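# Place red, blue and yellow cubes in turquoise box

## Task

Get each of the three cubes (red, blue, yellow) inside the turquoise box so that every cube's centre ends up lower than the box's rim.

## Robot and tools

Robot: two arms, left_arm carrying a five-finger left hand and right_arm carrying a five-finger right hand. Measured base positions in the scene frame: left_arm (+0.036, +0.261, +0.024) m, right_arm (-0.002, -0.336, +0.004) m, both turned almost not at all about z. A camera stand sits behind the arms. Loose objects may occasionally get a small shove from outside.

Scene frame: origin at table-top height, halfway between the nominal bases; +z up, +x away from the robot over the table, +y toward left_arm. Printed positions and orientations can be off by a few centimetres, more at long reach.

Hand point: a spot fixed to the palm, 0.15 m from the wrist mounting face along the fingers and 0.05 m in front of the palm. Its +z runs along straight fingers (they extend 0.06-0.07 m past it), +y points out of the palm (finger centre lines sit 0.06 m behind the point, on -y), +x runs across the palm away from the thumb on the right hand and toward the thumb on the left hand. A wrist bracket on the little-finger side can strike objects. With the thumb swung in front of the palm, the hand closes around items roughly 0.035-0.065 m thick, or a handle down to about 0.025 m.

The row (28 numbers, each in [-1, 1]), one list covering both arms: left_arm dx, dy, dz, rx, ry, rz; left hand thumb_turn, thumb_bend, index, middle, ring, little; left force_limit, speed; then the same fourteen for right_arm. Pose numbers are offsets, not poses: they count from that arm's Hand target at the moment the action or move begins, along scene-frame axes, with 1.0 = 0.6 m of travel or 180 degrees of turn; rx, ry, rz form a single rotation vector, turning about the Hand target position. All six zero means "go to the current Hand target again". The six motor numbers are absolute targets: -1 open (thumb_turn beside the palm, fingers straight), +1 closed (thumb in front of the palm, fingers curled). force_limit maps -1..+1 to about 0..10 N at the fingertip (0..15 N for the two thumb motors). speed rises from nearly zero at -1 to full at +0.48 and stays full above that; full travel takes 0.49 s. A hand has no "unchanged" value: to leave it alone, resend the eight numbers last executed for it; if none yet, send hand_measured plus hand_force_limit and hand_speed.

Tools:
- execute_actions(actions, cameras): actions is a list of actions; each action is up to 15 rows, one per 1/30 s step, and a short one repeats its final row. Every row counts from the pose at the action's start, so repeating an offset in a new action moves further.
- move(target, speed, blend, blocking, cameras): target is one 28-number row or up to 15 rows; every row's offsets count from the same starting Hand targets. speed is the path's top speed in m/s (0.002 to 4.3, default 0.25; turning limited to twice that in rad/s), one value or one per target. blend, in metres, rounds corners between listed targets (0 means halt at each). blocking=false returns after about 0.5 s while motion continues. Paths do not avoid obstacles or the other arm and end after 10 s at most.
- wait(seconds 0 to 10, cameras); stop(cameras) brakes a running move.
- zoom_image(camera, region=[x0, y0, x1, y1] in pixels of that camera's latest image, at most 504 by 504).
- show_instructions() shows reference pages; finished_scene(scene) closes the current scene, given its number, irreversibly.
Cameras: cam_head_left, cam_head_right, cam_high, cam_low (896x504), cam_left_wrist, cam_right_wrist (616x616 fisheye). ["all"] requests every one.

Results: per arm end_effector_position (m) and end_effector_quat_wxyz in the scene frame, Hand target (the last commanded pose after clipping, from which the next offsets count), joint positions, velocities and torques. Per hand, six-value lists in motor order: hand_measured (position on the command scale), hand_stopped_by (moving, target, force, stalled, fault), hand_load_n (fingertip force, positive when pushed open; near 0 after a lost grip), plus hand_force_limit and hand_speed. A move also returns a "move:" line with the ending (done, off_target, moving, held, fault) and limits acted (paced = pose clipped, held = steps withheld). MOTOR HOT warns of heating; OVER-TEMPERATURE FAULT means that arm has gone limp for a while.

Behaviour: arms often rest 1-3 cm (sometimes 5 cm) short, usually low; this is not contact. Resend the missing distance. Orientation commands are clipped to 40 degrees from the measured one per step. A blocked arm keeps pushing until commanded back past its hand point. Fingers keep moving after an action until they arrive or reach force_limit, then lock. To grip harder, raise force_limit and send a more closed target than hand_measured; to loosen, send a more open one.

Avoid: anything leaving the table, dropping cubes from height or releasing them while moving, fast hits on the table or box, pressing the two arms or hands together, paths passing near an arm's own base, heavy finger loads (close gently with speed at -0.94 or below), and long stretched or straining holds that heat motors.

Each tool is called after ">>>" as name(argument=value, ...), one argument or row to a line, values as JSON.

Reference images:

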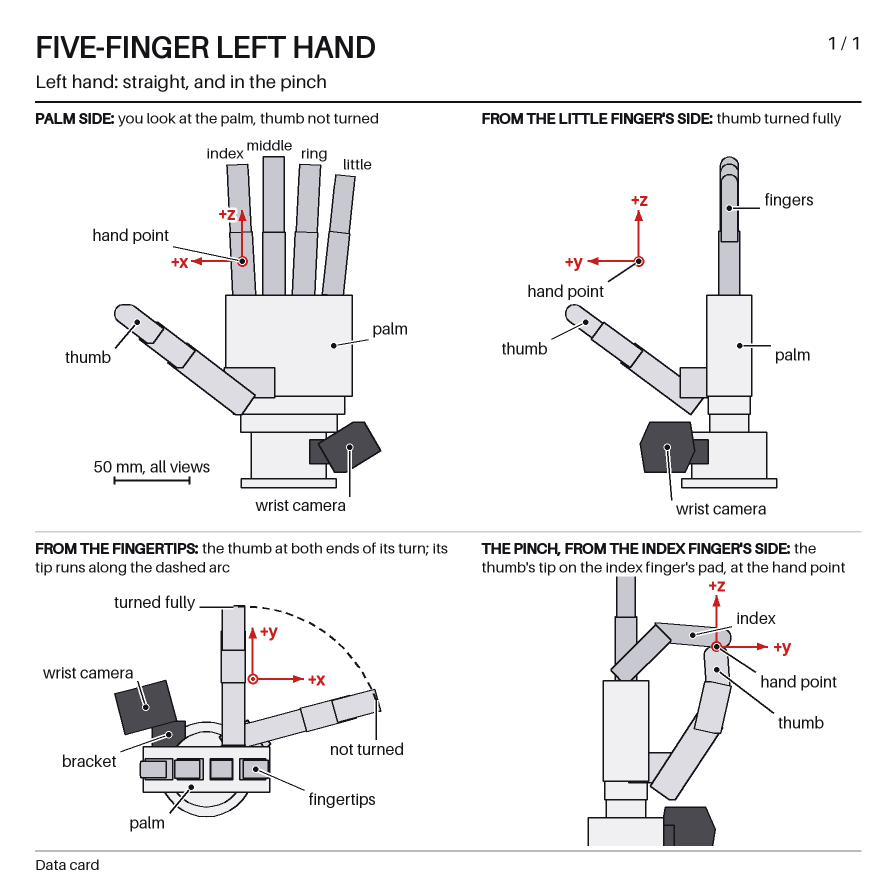

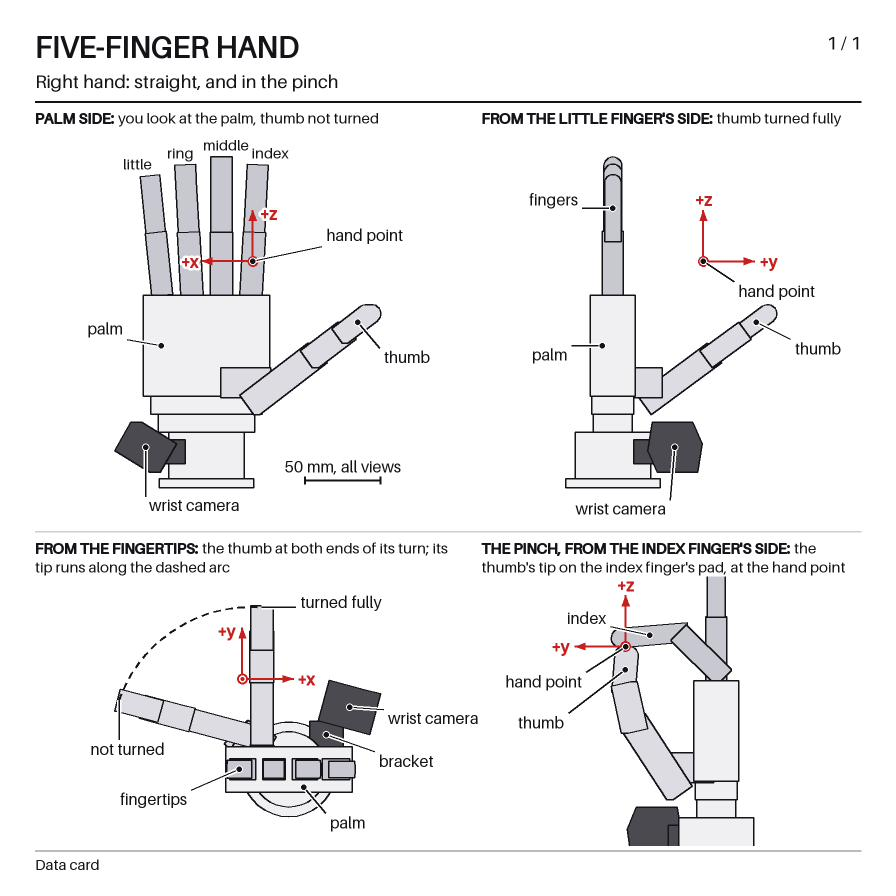

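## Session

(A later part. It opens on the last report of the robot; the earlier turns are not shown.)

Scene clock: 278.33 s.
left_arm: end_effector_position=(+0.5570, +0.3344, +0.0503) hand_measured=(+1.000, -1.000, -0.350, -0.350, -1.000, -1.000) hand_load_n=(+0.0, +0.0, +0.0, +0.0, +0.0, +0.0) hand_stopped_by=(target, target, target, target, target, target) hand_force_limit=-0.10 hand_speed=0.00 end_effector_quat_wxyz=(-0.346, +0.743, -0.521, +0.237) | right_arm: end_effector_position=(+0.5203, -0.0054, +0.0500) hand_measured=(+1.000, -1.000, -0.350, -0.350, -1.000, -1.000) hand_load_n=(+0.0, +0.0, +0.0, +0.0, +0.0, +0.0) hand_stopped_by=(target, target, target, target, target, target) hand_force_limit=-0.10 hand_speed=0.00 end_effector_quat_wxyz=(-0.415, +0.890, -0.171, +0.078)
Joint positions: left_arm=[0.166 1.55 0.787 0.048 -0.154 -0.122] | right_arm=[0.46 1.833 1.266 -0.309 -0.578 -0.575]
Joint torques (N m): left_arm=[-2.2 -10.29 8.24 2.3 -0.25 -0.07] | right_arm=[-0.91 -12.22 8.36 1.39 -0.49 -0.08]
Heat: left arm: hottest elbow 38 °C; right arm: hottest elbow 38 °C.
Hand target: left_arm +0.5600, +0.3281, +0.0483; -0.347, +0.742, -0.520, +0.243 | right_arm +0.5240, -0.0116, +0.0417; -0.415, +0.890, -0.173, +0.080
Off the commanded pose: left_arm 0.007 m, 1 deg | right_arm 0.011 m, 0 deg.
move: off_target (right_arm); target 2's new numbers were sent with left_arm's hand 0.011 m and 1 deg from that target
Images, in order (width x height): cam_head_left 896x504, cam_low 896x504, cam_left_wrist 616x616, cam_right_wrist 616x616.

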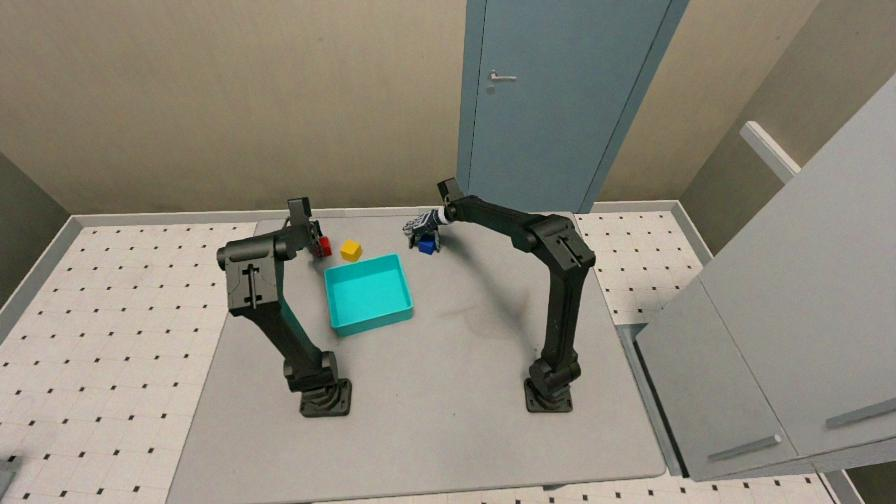

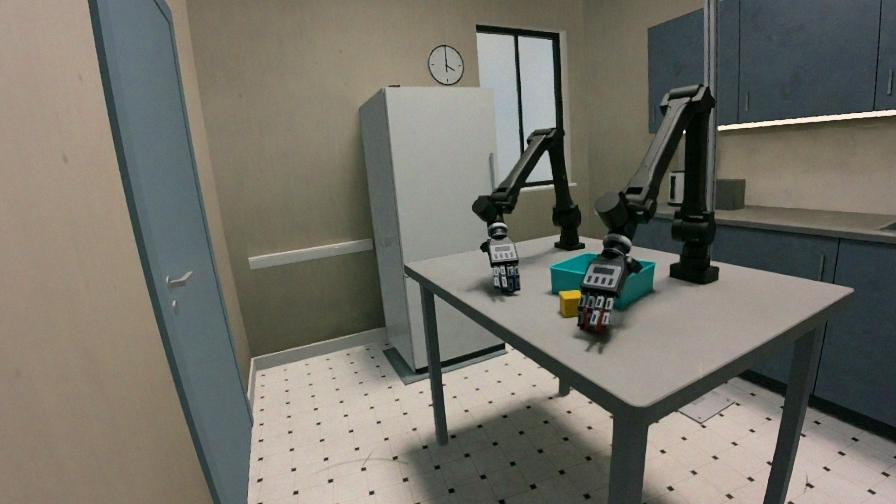

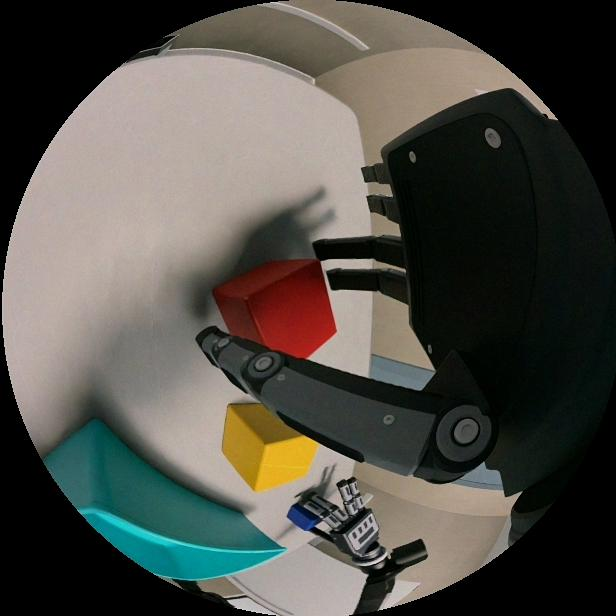

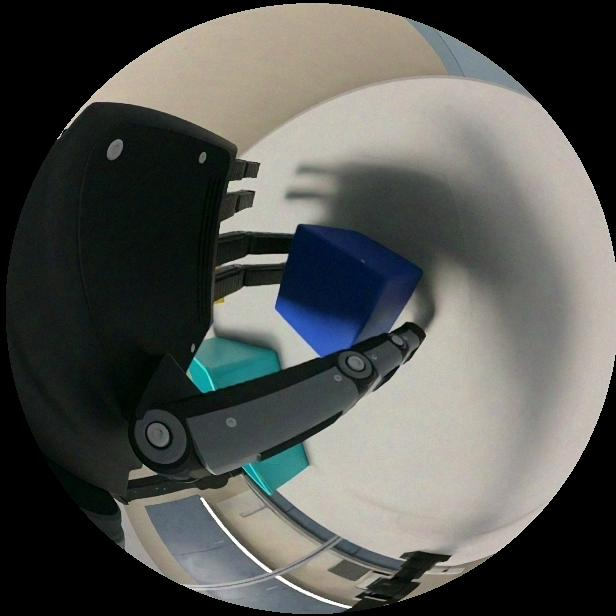

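>>> move(
  target=[
    [0.001,-0.047,0.067,0,0,0,1,-1,-0.35,-0.35,-1,-1,-0.1,0, 0,0,0,0,0,0,1,-1,0.4,0.4,-1,-1,-0.1,-0.88],
    [0.001,-0.006,0.067,0,0,0,1,-1,-0.35,-0.35,-1,-1,-0.1,0, 0,0,0,0,0,0,1,-1,0.4,0.4,-1,-1,-0.1,-0.88],
    [0.001,-0.006,0,0,0,0,1,-1,-0.35,-0.35,-1,-1,-0.1,0, 0,0,0,0,0,0,1,-1,0.4,0.4,-1,-1,-0.1,-0.88],
  ],
  speed=0.1,
  cameras=["cam_head_left","cam_left_wrist","cam_right_wrist"],
)

>>> zoom_image(
  camera="cam_head_left",
  region=[280, 200, 380, 270],
)

>>> zoom_image(
  camera="cam_head_left",
  region=[390, 200, 490, 270],
)

Scene clock: 295.70 s.
left_arm: end_effector_position=(+0.5597, +0.3180, +0.0505) hand_measured=(+1.000, -1.000, -0.350, -0.350, -1.000, -1.000) hand_load_n=(+0.0, +0.0, +0.0, +0.0, +0.0, -0.5) hand_stopped_by=(target, target, target, target, target, target) hand_force_limit=-0.10 hand_speed=0.00 end_effector_quat_wxyz=(-0.343, +0.743, -0.521, +0.243) | right_arm: end_effector_position=(+0.5203, -0.0054, +0.0500) hand_measured=(+1.000, -1.000, +0.094, +0.060, -1.000, -1.000) hand_load_n=(-1.0, +1.0, +4.5, +4.5, +0.0, +0.0) hand_stopped_by=(target, target, force, force, target, target) hand_force_limit=-0.10 hand_speed=-0.88 end_effector_quat_wxyz=(-0.415, +0.890, -0.171, +0.078)
Joint positions: left_arm=[0.132 1.55 0.787 0.047 -0.168 -0.15] | right_arm=[0.46 1.833 1.266 -0.309 -0.578 -0.575]
Joint torques (N m): left_arm=[-0.5 -10.29 8.28 2.26 0.02 0.12] | right_arm=[-1.03 -12.69 8.38 1.42 -0.49 -0.09]
Heat: left arm: hottest elbow 37 °C; right arm: hottest elbow 37 °C.
Hand target: left_arm +0.5606, +0.3245, +0.0481; -0.347, +0.742, -0.520, +0.243 | right_arm +0.5240, -0.0117, +0.0416; -0.415, +0.890, -0.173, +0.080
Off the commanded pose: left_arm 0.007 m, 1 deg | right_arm 0.011 m, 0 deg.
move: off_target (right_arm)
Images, in order (width x height): cam_head_left 896x504, cam_left_wrist 616x616, cam_right_wrist 616x616.

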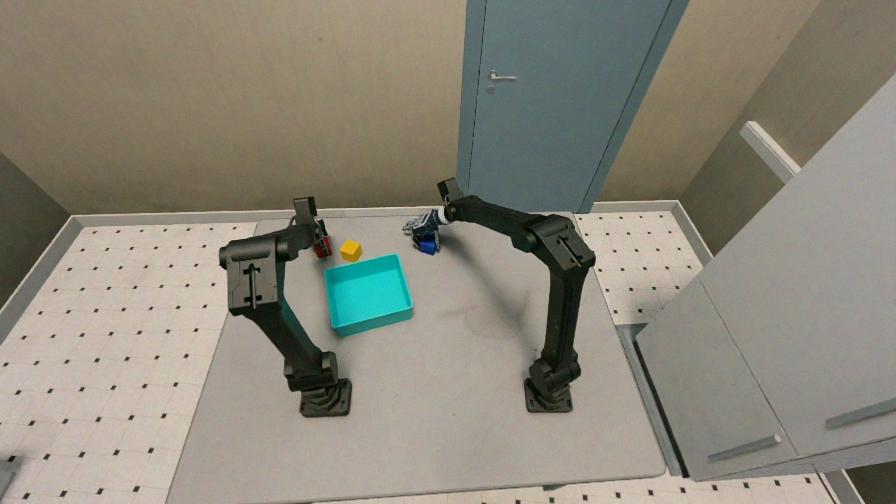

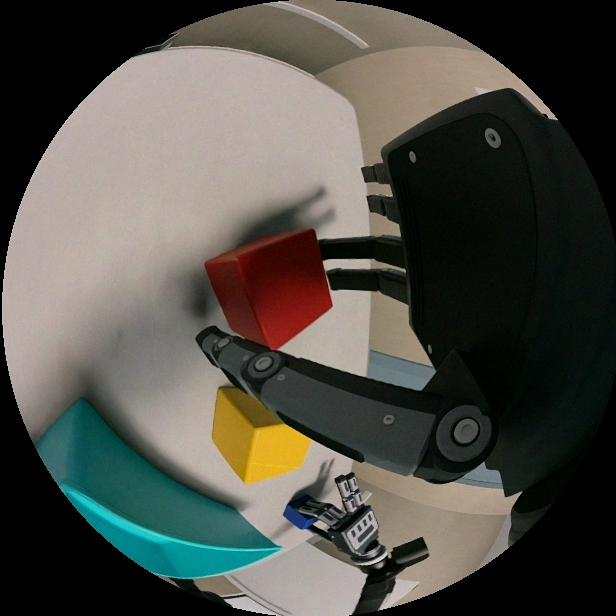

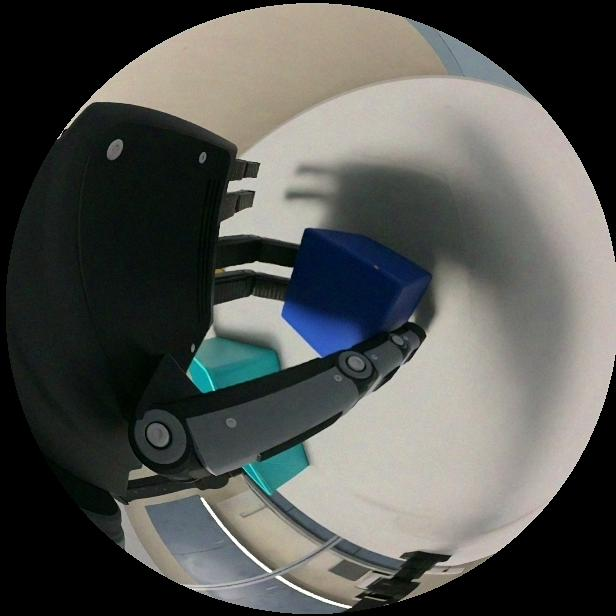

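Scaled by 5.040 from the camera's 896x504 image, which has a finer 1280x720 frame.

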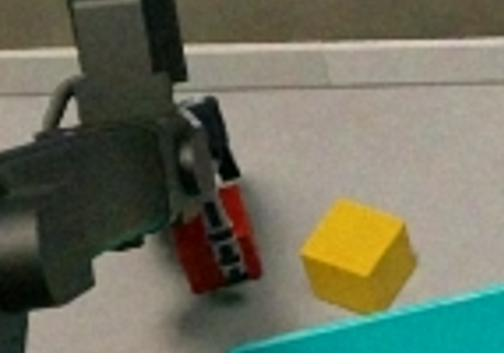

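Scaled by 5.040 from the camera's 896x504 image, which has a finer 1280x720 frame.

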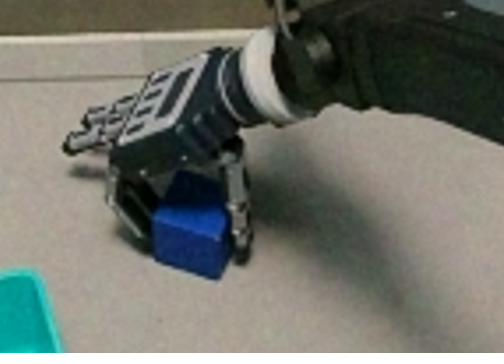

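>>> execute_actions(
  actions=[
    [[0,0,0,0,0,0,1,-1,0.4,0.4,-1,-1,-0.1,-0.88, 0,0,0,0,0,0,1,-1,0.4,0.4,-1,-1,-0.1,-0.88]],
  ],
  cameras=["cam_left_wrist"],
)

>>> zoom_image(
  camera="cam_left_wrist",
  region=[100, 200, 350, 450],
)

Scene clock: 300.33 s.
left_arm: end_effector_position=(+0.5598, +0.3181, +0.0505) hand_measured=(+1.000, -1.000, +0.170, +0.116, -1.000, -1.000) hand_load_n=(-0.5, +1.5, +8.0, +4.5, +0.0, +0.0) hand_stopped_by=(target, target, force, force, target, target) hand_force_limit=-0.10 hand_speed=-0.88 end_effector_quat_wxyz=(-0.343, +0.743, -0.521, +0.243) | right_arm: end_effector_position=(+0.5203, -0.0054, +0.0500) hand_measured=(+1.000, -1.000, +0.094, +0.060, -1.000, -1.000) hand_load_n=(-1.0, +1.0, +4.5, +4.5, +0.0, -0.5) hand_stopped_by=(target, target, force, force, target, target) hand_force_limit=-0.10 hand_speed=-0.88 end_effector_quat_wxyz=(-0.415, +0.890, -0.171, +0.078)
Joint positions: left_arm=[0.132 1.55 0.787 0.047 -0.168 -0.148] | right_arm=[0.46 1.833 1.266 -0.309 -0.578 -0.575]
Joint torques (N m): left_arm=[-0.56 -10.29 8.28 2.3 0.02 0.11] | right_arm=[-0.97 -12.4 8.27 1.4 -0.5 -0.07]
Heat: left arm: hottest elbow 37 °C; right arm: hottest elbow 37 °C.
Hand target: left_arm +0.5605, +0.3245, +0.0481; -0.347, +0.742, -0.520, +0.242 | right_arm +0.5240, -0.0117, +0.0416; -0.415, +0.890, -0.173, +0.080
Off the commanded pose: left_arm 0.007 m, 0 deg | right_arm 0.011 m, 0 deg.
Images, in order (width x height): cam_left_wrist 616x616.

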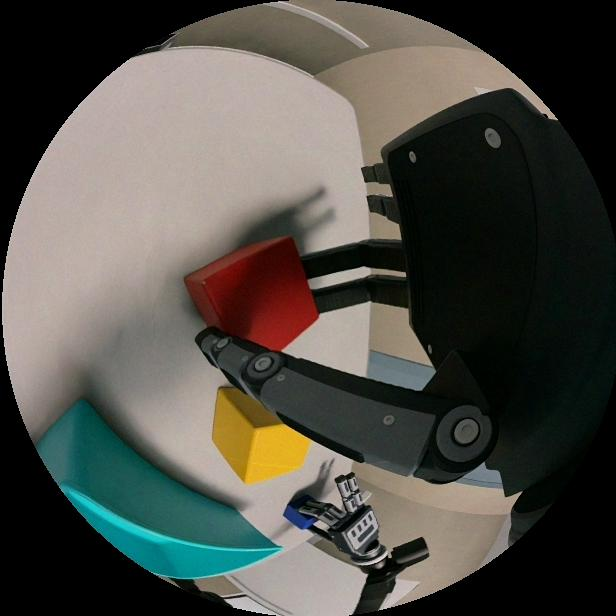

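Scaled by 2.016 from the camera's 616x616 image, which has a finer 880x880 frame.

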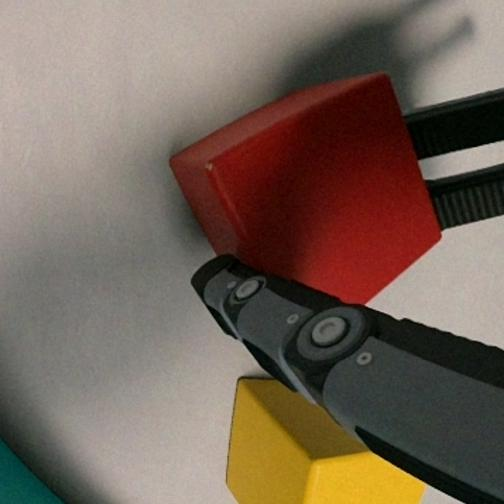

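>>> move(
  target=[0,0,0.22,0,0,0,1,-1,0.4,0.4,-1,-1,-0.1,-0.88, 0,0,0.22,0,0,0,1,-1,0.4,0.4,-1,-1,-0.1,-0.88],
  speed=0.12,
  cameras=["all"],
)

Scene clock: 328.87 s.
left_arm: end_effector_position=(+0.5362, +0.3152, +0.1421) hand_measured=(+1.000, -1.000, +0.170, +0.116, -1.000, -1.000) hand_load_n=(-0.5, +2.0, +7.5, +4.5, +0.0, +0.0) hand_stopped_by=(target, target, force, force, target, target) hand_force_limit=-0.10 hand_speed=-0.88 end_effector_quat_wxyz=(-0.323, +0.751, -0.531, +0.221) | right_arm: end_effector_position=(+0.4970, -0.0152, +0.1332) hand_measured=(+1.000, -1.000, +0.094, +0.060, -1.000, -1.000) hand_load_n=(-1.0, +1.0, +3.5, +4.5, +0.0, +0.0) hand_stopped_by=(target, target, force, force, target, target) hand_force_limit=-0.10 hand_speed=-0.88 end_effector_quat_wxyz=(-0.395, +0.899, -0.185, +0.047)
Joint positions: left_arm=[0.132 1.349 0.899 -0.33 -0.168 -0.148] | right_arm=[0.46 1.713 1.361 -0.604 -0.578 -0.576]
Joint torques (N m): left_arm=[-0.44 -10.58 15.79 0.99 -0.02 0.11] | right_arm=[-1.08 -13.8 15.73 0.31 -0.47 -0.09]
Heat: left arm: hottest elbow 37 °C; right arm: hottest elbow 37 °C.
Hand target: left_arm +0.5605, +0.3245, +0.1803; -0.347, +0.742, -0.520, +0.243 | right_arm +0.5239, -0.0116, +0.1737; -0.415, +0.890, -0.172, +0.080
Off the commanded pose: left_arm 0.046 m, 4 deg | right_arm 0.049 m, 5 deg.
move: off_target (left_arm, right_arm)

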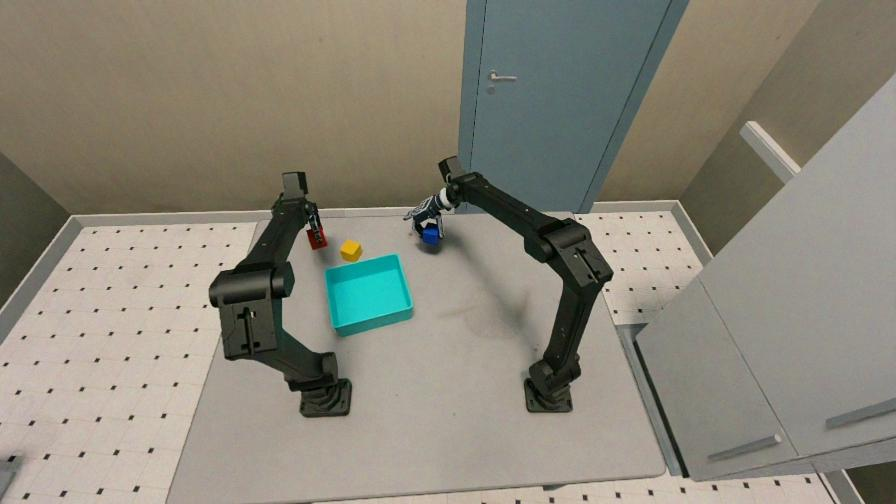

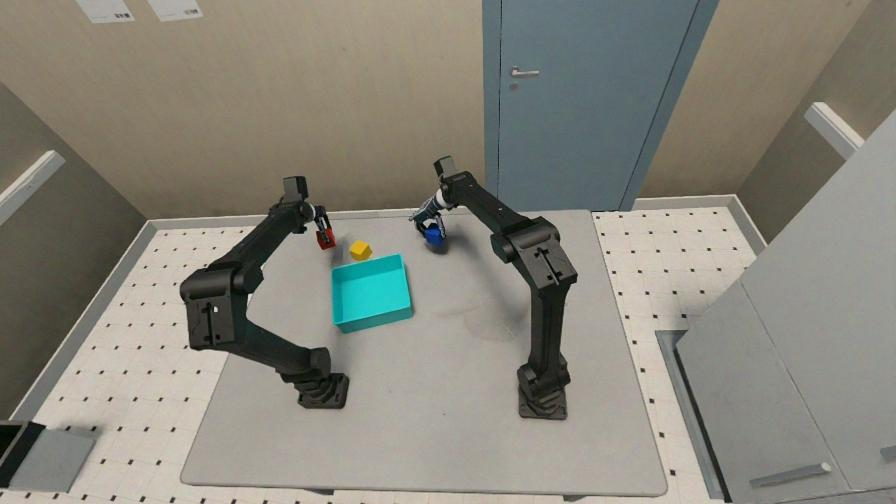

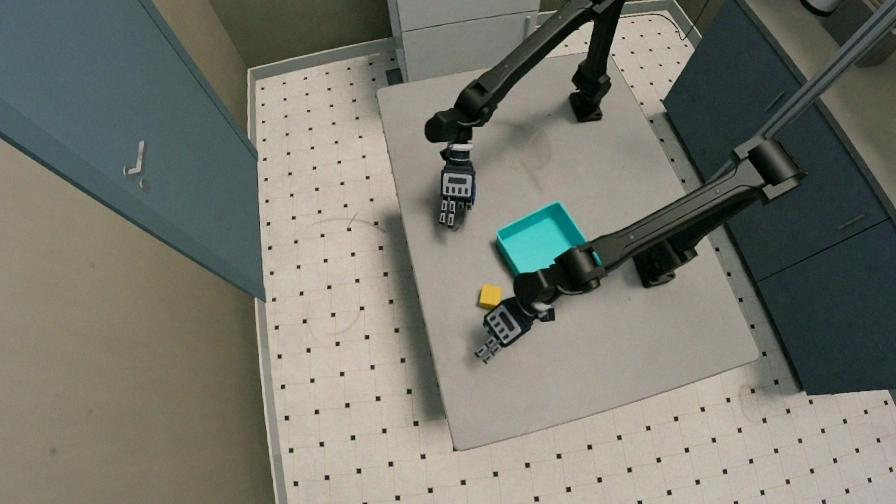

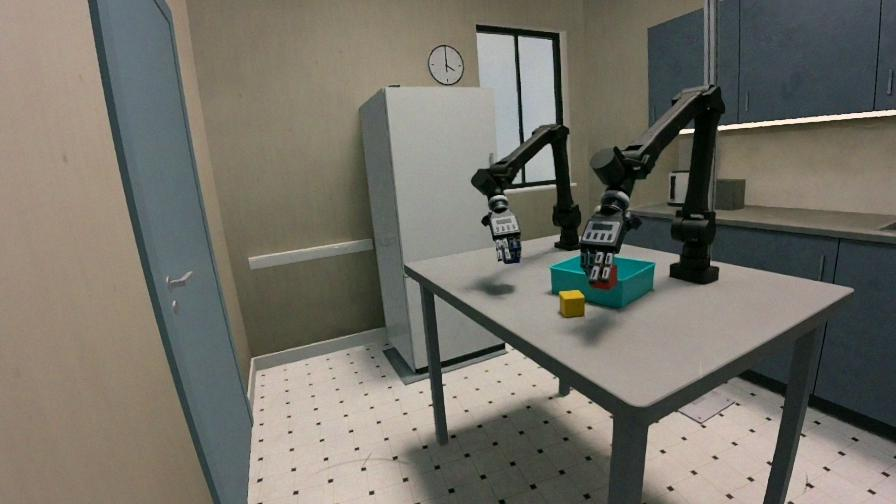

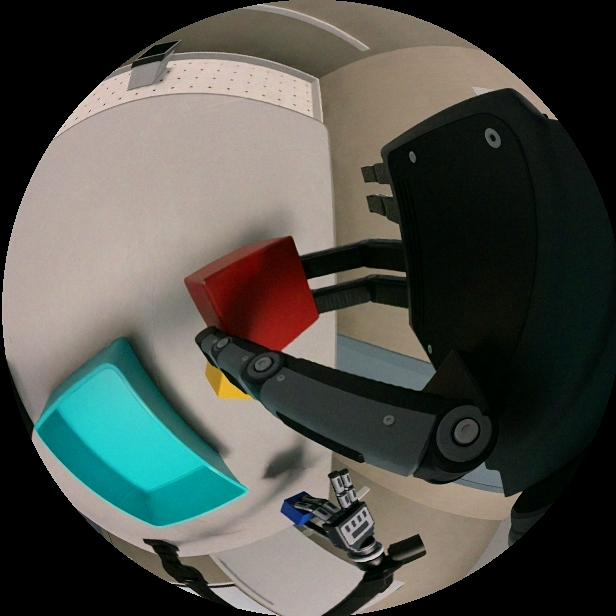

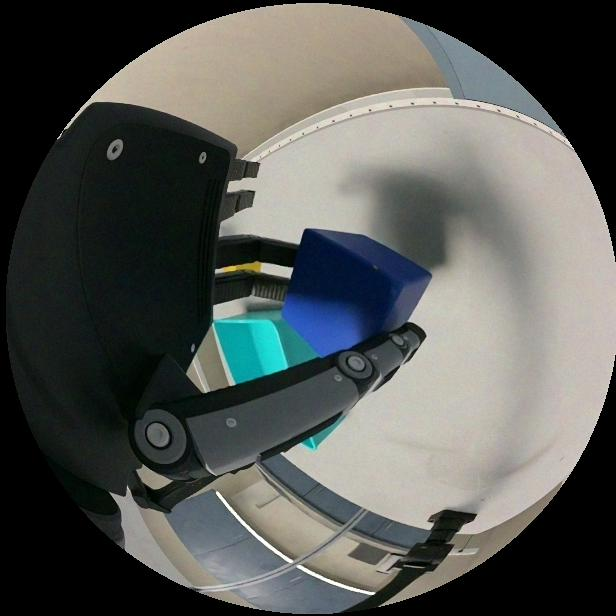

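>>> move(
  target=[-0.309,-0.2375,0.017,0,0,-0.039,1,-1,0.4,0.4,-1,-1,-0.1,-0.88, 0,0,0,0,0,0,1,-1,0.4,0.4,-1,-1,-0.1,-0.88],
  speed=0.15,
  cameras=["all"],
)

Scene clock: 338.13 s.
left_arm: end_effector_position=(+0.3776, +0.1863, +0.1881) hand_measured=(+1.000, -1.000, +0.170, +0.116, -1.000, -1.000) hand_load_n=(-1.0, +1.5, +7.5, +4.5, +0.0, +0.0) hand_stopped_by=(target, target, force, force, target, target) hand_force_limit=-0.10 hand_speed=-0.88 end_effector_quat_wxyz=(-0.332, +0.709, -0.565, +0.258) | right_arm: end_effector_position=(+0.4969, -0.0152, +0.1332) hand_measured=(+1.000, -1.000, +0.094, +0.060, -1.000, -1.000) hand_load_n=(-1.0, +1.0, +3.5, +5.0, +0.0, +0.0) hand_stopped_by=(target, target, force, force, target, target) hand_force_limit=-0.10 hand_speed=-0.88 end_effector_quat_wxyz=(-0.395, +0.899, -0.185, +0.047)
Joint positions: left_arm=[-0.288 0.811 0.642 -0.608 -0.4 -0.353] | right_arm=[0.46 1.713 1.361 -0.604 -0.578 -0.576]
Joint torques (N m): left_arm=[-2.37 -4.6 10.73 1.2 -0.4 -0.05] | right_arm=[-1.14 -13.92 15.76 0.34 -0.47 -0.08]
Heat: left arm: hottest elbow 39 °C; right arm: hottest elbow 40 °C.
Hand target: left_arm +0.3751, +0.1819, +0.1904; -0.331, +0.709, -0.565, +0.263 | right_arm +0.5239, -0.0116, +0.1736; -0.415, +0.890, -0.172, +0.080
Off the commanded pose: left_arm 0.006 m, 1 deg | right_arm 0.049 m, 5 deg.
move: off_target (right_arm)

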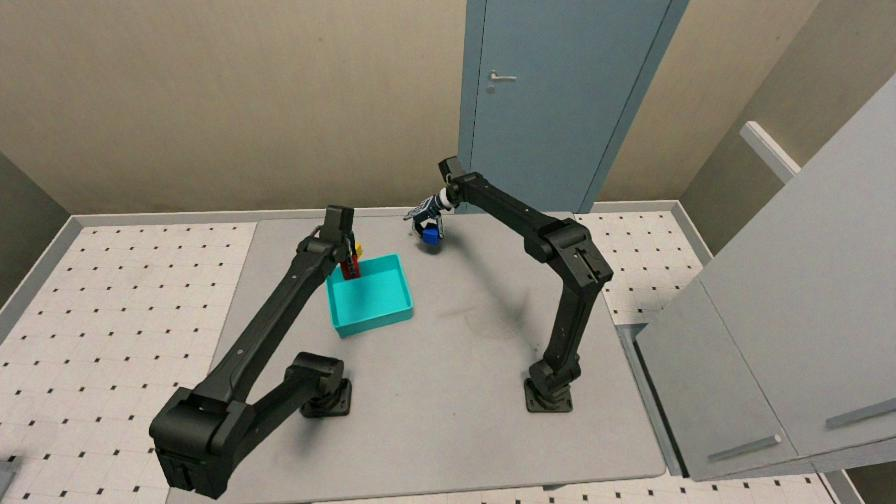

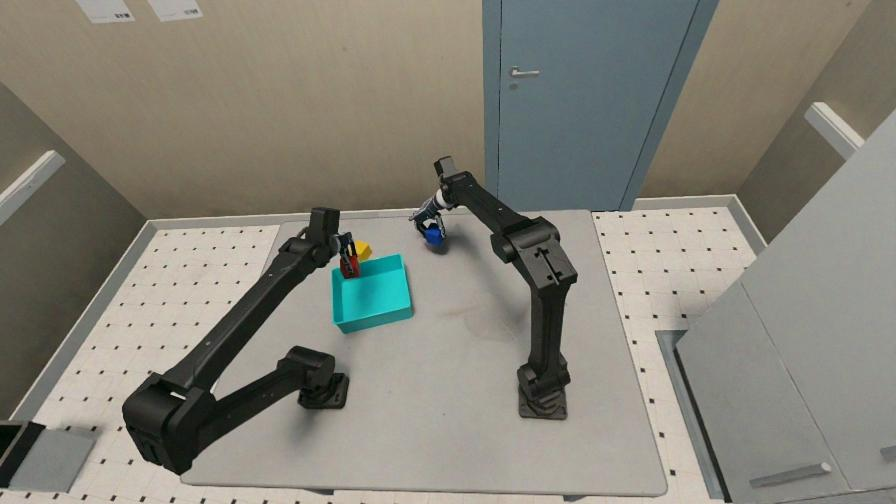

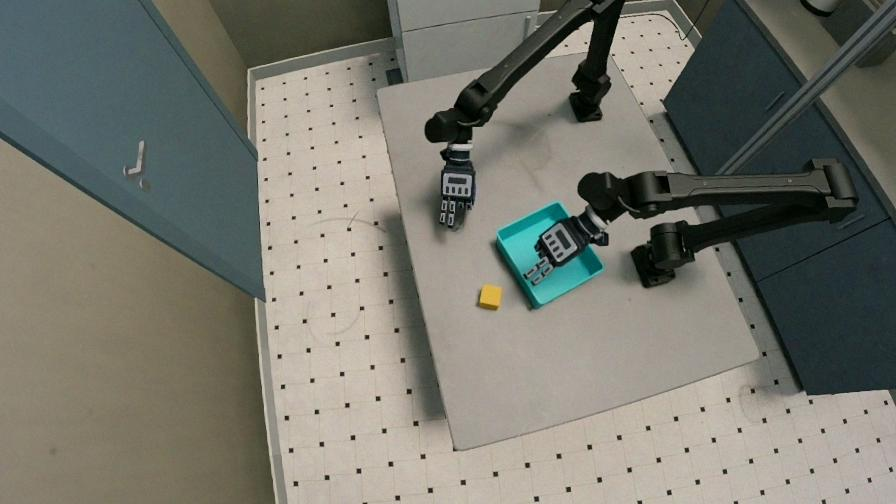

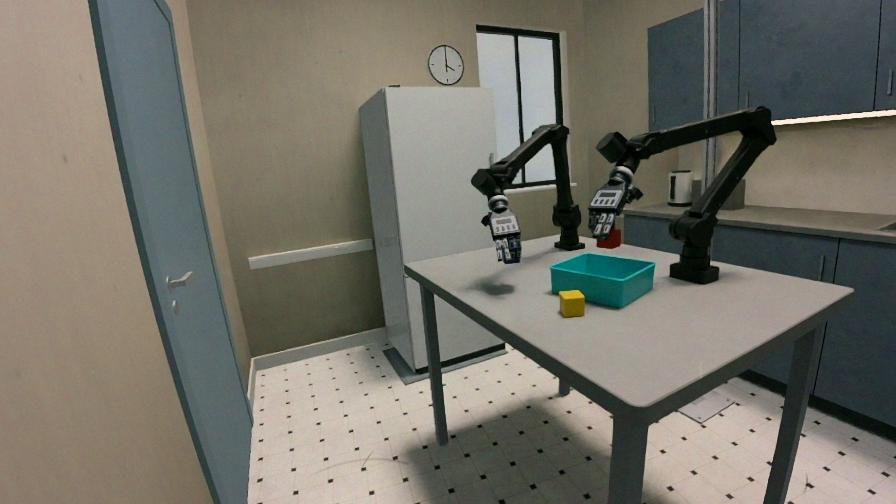

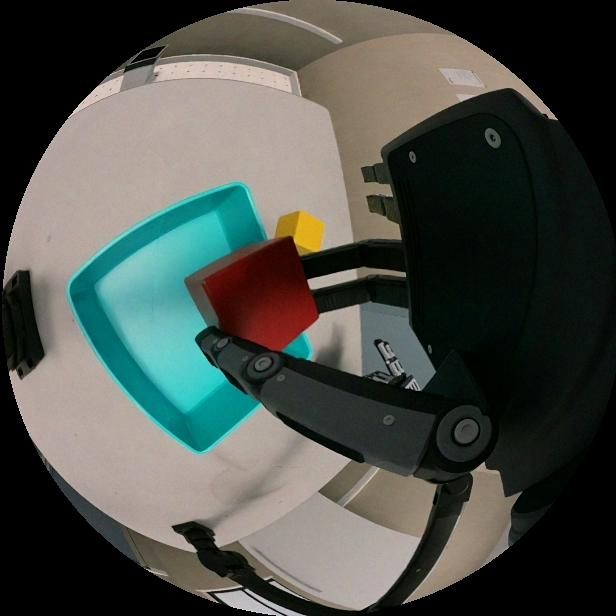

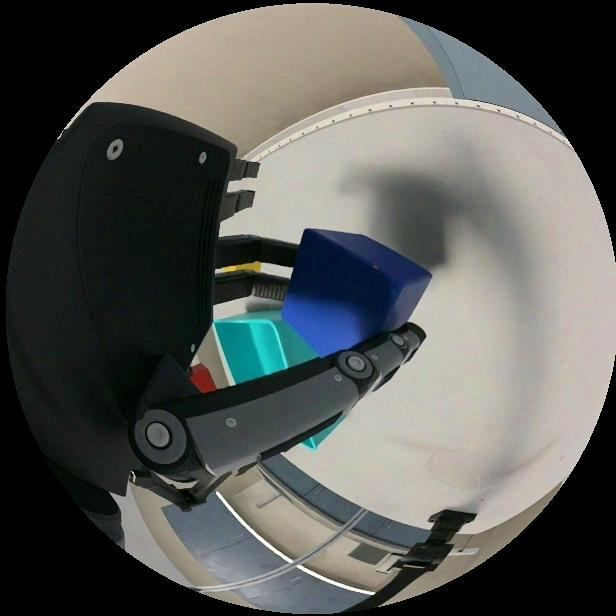

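>>> move(
  target=[
    [0,0,0,0,0,0,1,-1,0.4,0.4,-0.15,0.9,-0.1,0, 0,0,0,0,0,0,1,-1,0.4,0.4,-0.15,0.9,-0.1,0],
    [0.005,-0.01,-0.15,0,0,0,1,-1,0.4,0.4,-0.15,0.9,-0.1,0, 0,0,0,0,0,0,1,-1,0.4,0.4,-0.15,0.9,-0.1,0],
  ],
  speed=0.12,
  cameras=["all"],
)

>>> zoom_image(
  camera="cam_head_left",
  region=[300, 220, 440, 350],
)

>>> zoom_image(
  camera="cam_high",
  region=[470, 180, 630, 340],
)

Scene clock: 358.33 s.
left_arm: end_effector_position=(+0.3753, +0.1821, +0.0999) hand_measured=(+1.000, -1.000, +0.170, +0.116, -0.150, +0.900) hand_load_n=(-0.5, +1.5, +7.5, +4.5, +0.0, +0.0) hand_stopped_by=(target, target, force, force, target, target) hand_force_limit=-0.10 hand_speed=0.00 end_effector_quat_wxyz=(-0.331, +0.710, -0.566, +0.255) | right_arm: end_effector_position=(+0.4970, -0.0154, +0.1332) hand_measured=(+1.000, -1.000, +0.094, +0.060, -0.150, +0.900) hand_load_n=(-1.0, +1.0, +3.5, +4.5, +0.0, +0.0) hand_stopped_by=(target, target, force, force, target, target) hand_force_limit=-0.10 hand_speed=0.00 end_effector_quat_wxyz=(-0.395, +0.899, -0.185, +0.047)
Joint positions: left_arm=[-0.308 0.921 0.453 -0.323 -0.414 -0.37] | right_arm=[0.46 1.713 1.361 -0.604 -0.578 -0.576]
Joint torques (N m): left_arm=[-2.43 -3.96 9.85 2.1 -0.41 -0.08] | right_arm=[-1.03 -13.86 15.71 0.31 -0.47 -0.08]
Heat: left arm: hottest elbow 38 °C; right arm: hottest elbow 44 °C.
Hand target: left_arm +0.3781, +0.1760, +0.1004; -0.331, +0.709, -0.564, +0.263 | right_arm +0.5240, -0.0118, +0.1736; -0.415, +0.890, -0.173, +0.080
Off the commanded pose: left_arm 0.007 m, 1 deg | right_arm 0.049 m, 5 deg.
move: off_target (right_arm)

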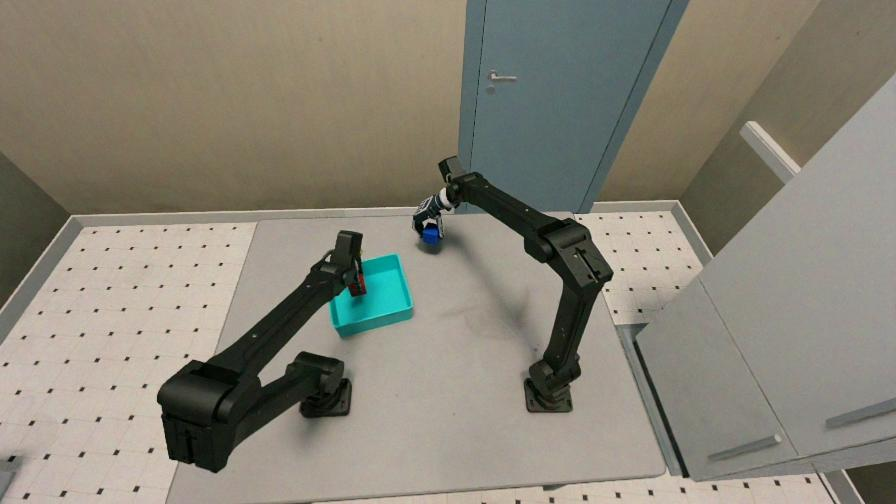

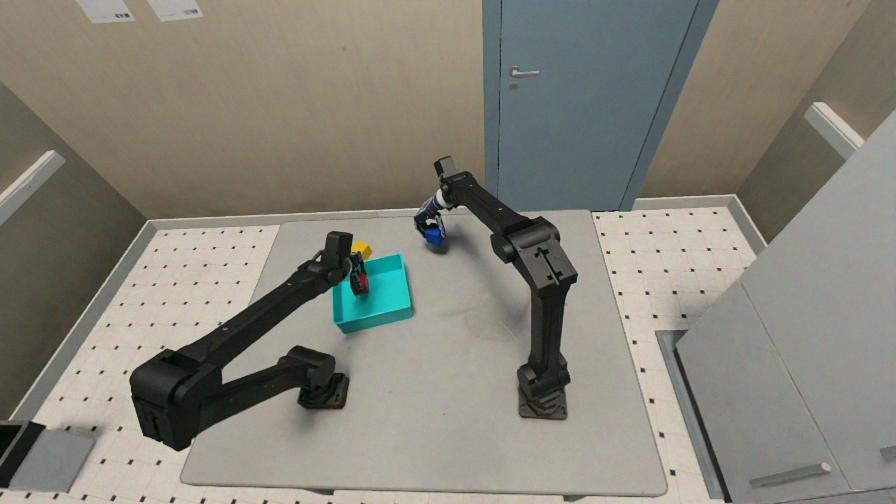

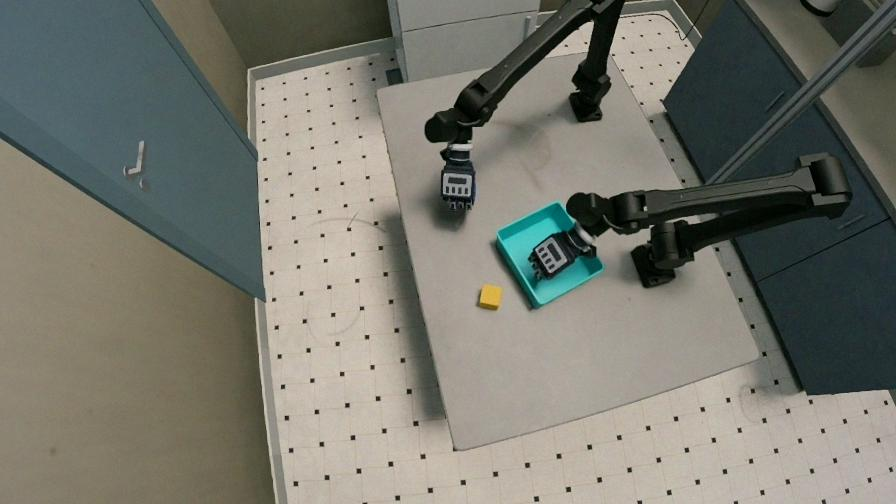

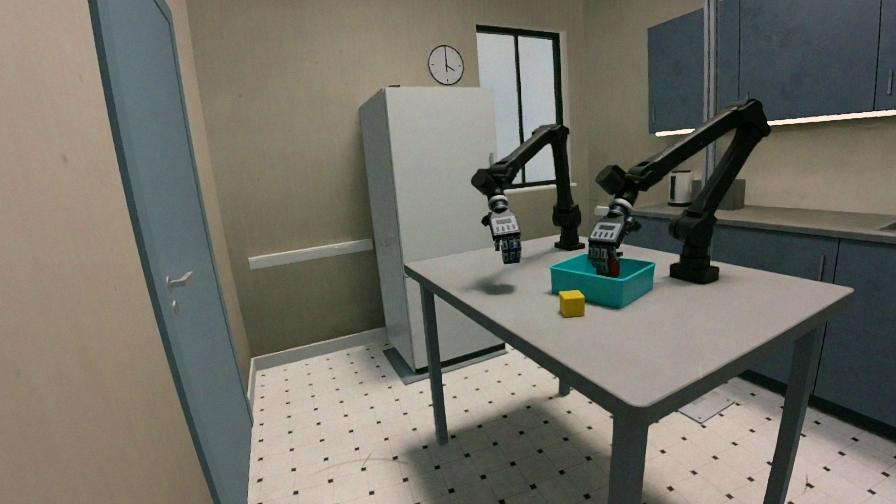

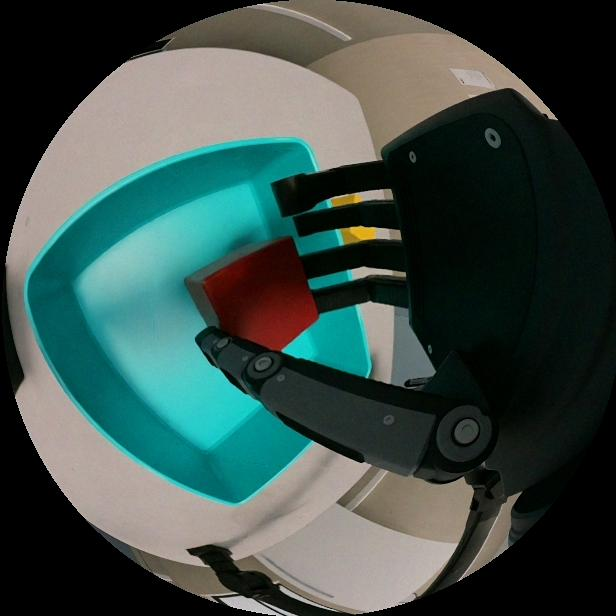

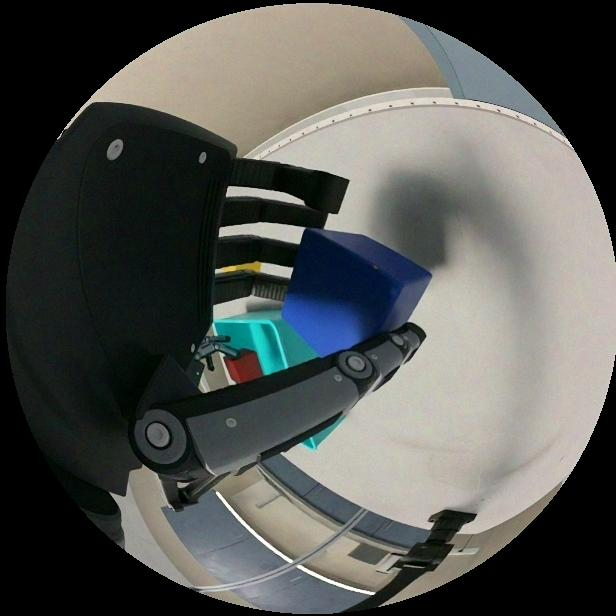

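Scaled by 3.600 from the camera's 896x504 image, which has a finer 1280x720 frame.

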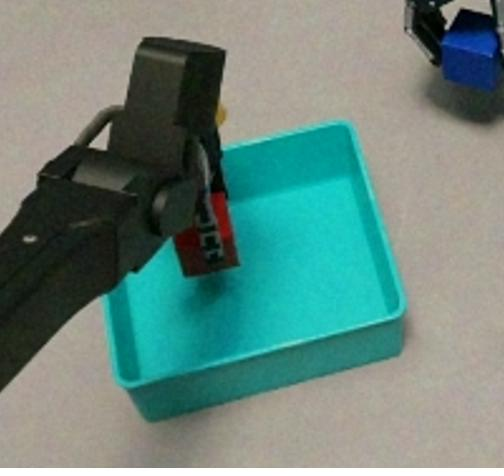

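Scaled by 3.150 from the camera's 896x504 image, which has a finer 1280x720 frame.

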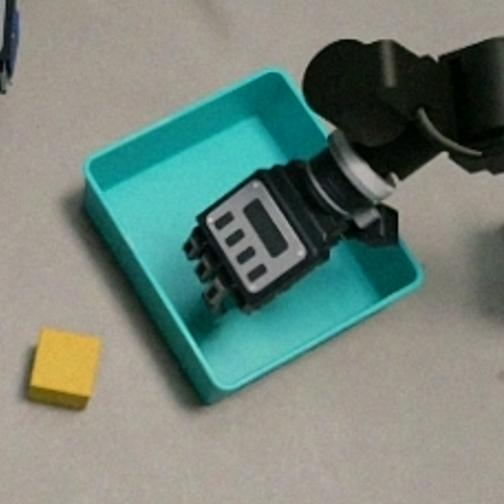

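>>> move(
  target=[0,0,-0.047,0,0,0,1,-1,0.4,0.4,-0.15,0.9,-0.1,0, 0,0,0,0,0,0,1,-1,0.4,0.4,-0.15,0.9,-0.1,0],
  speed=0.08,
  cameras=["cam_head_left","cam_left_wrist"],
)

>>> zoom_image(
  camera="cam_head_left",
  region=[300, 220, 440, 350],
)

Scene clock: 361.83 s.
left_arm: end_effector_position=(+0.3761, +0.1819, +0.0722) hand_measured=(+1.000, -1.000, +0.170, +0.116, -0.150, +0.900) hand_load_n=(-0.5, +1.5, +8.0, +4.5, +0.0, +0.0) hand_stopped_by=(target, target, force, force, target, target) hand_force_limit=-0.10 hand_speed=0.00 end_effector_quat_wxyz=(-0.331, +0.710, -0.566, +0.256) | right_arm: end_effector_position=(+0.4970, -0.0154, +0.1332) hand_measured=(+1.000, -1.000, +0.094, +0.060, -0.150, +0.900) hand_load_n=(-1.0, +1.0, +4.0, +4.5, +0.0, +0.0) hand_stopped_by=(target, target, force, force, target, target) hand_force_limit=-0.10 hand_speed=0.00 end_effector_quat_wxyz=(-0.395, +0.899, -0.185, +0.047)
Joint positions: left_arm=[-0.308 0.987 0.402 -0.205 -0.414 -0.37] | right_arm=[0.46 1.713 1.361 -0.604 -0.578 -0.576]
Joint torques (N m): left_arm=[-2.37 -3.9 9.2 2.17 -0.41 -0.08] | right_arm=[-1.08 -13.98 15.73 0.31 -0.47 -0.07]
Heat: left arm: hottest elbow 38 °C; right arm: hottest elbow 45 °C.
Hand target: left_arm +0.3781, +0.1760, +0.0721; -0.331, +0.709, -0.564, +0.263 | right_arm +0.5240, -0.0118, +0.1736; -0.415, +0.890, -0.173, +0.080
Off the commanded pose: left_arm 0.006 m, 1 deg | right_arm 0.049 m, 5 deg.
move: off_target (right_arm)
Images, in order (width x height): cam_head_left 896x504, cam_left_wrist 616x616.

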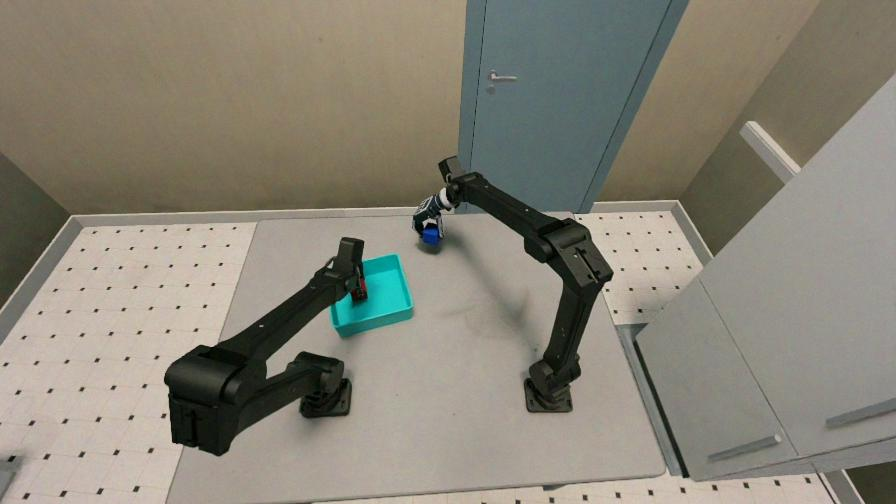

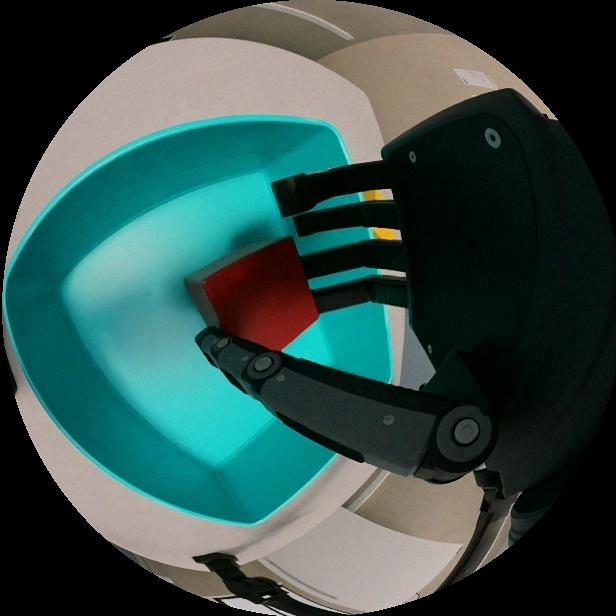

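Scaled by 3.600 from the camera's 896x504 image, which has a finer 1280x720 frame.

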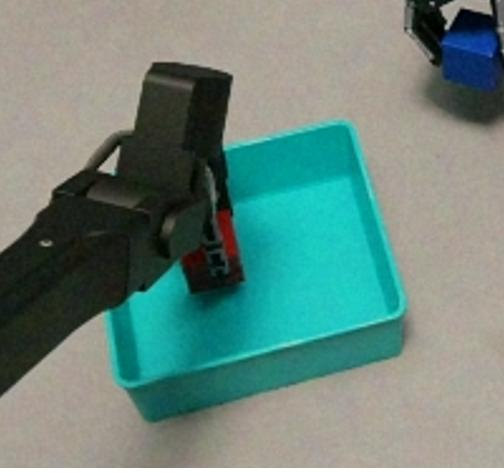

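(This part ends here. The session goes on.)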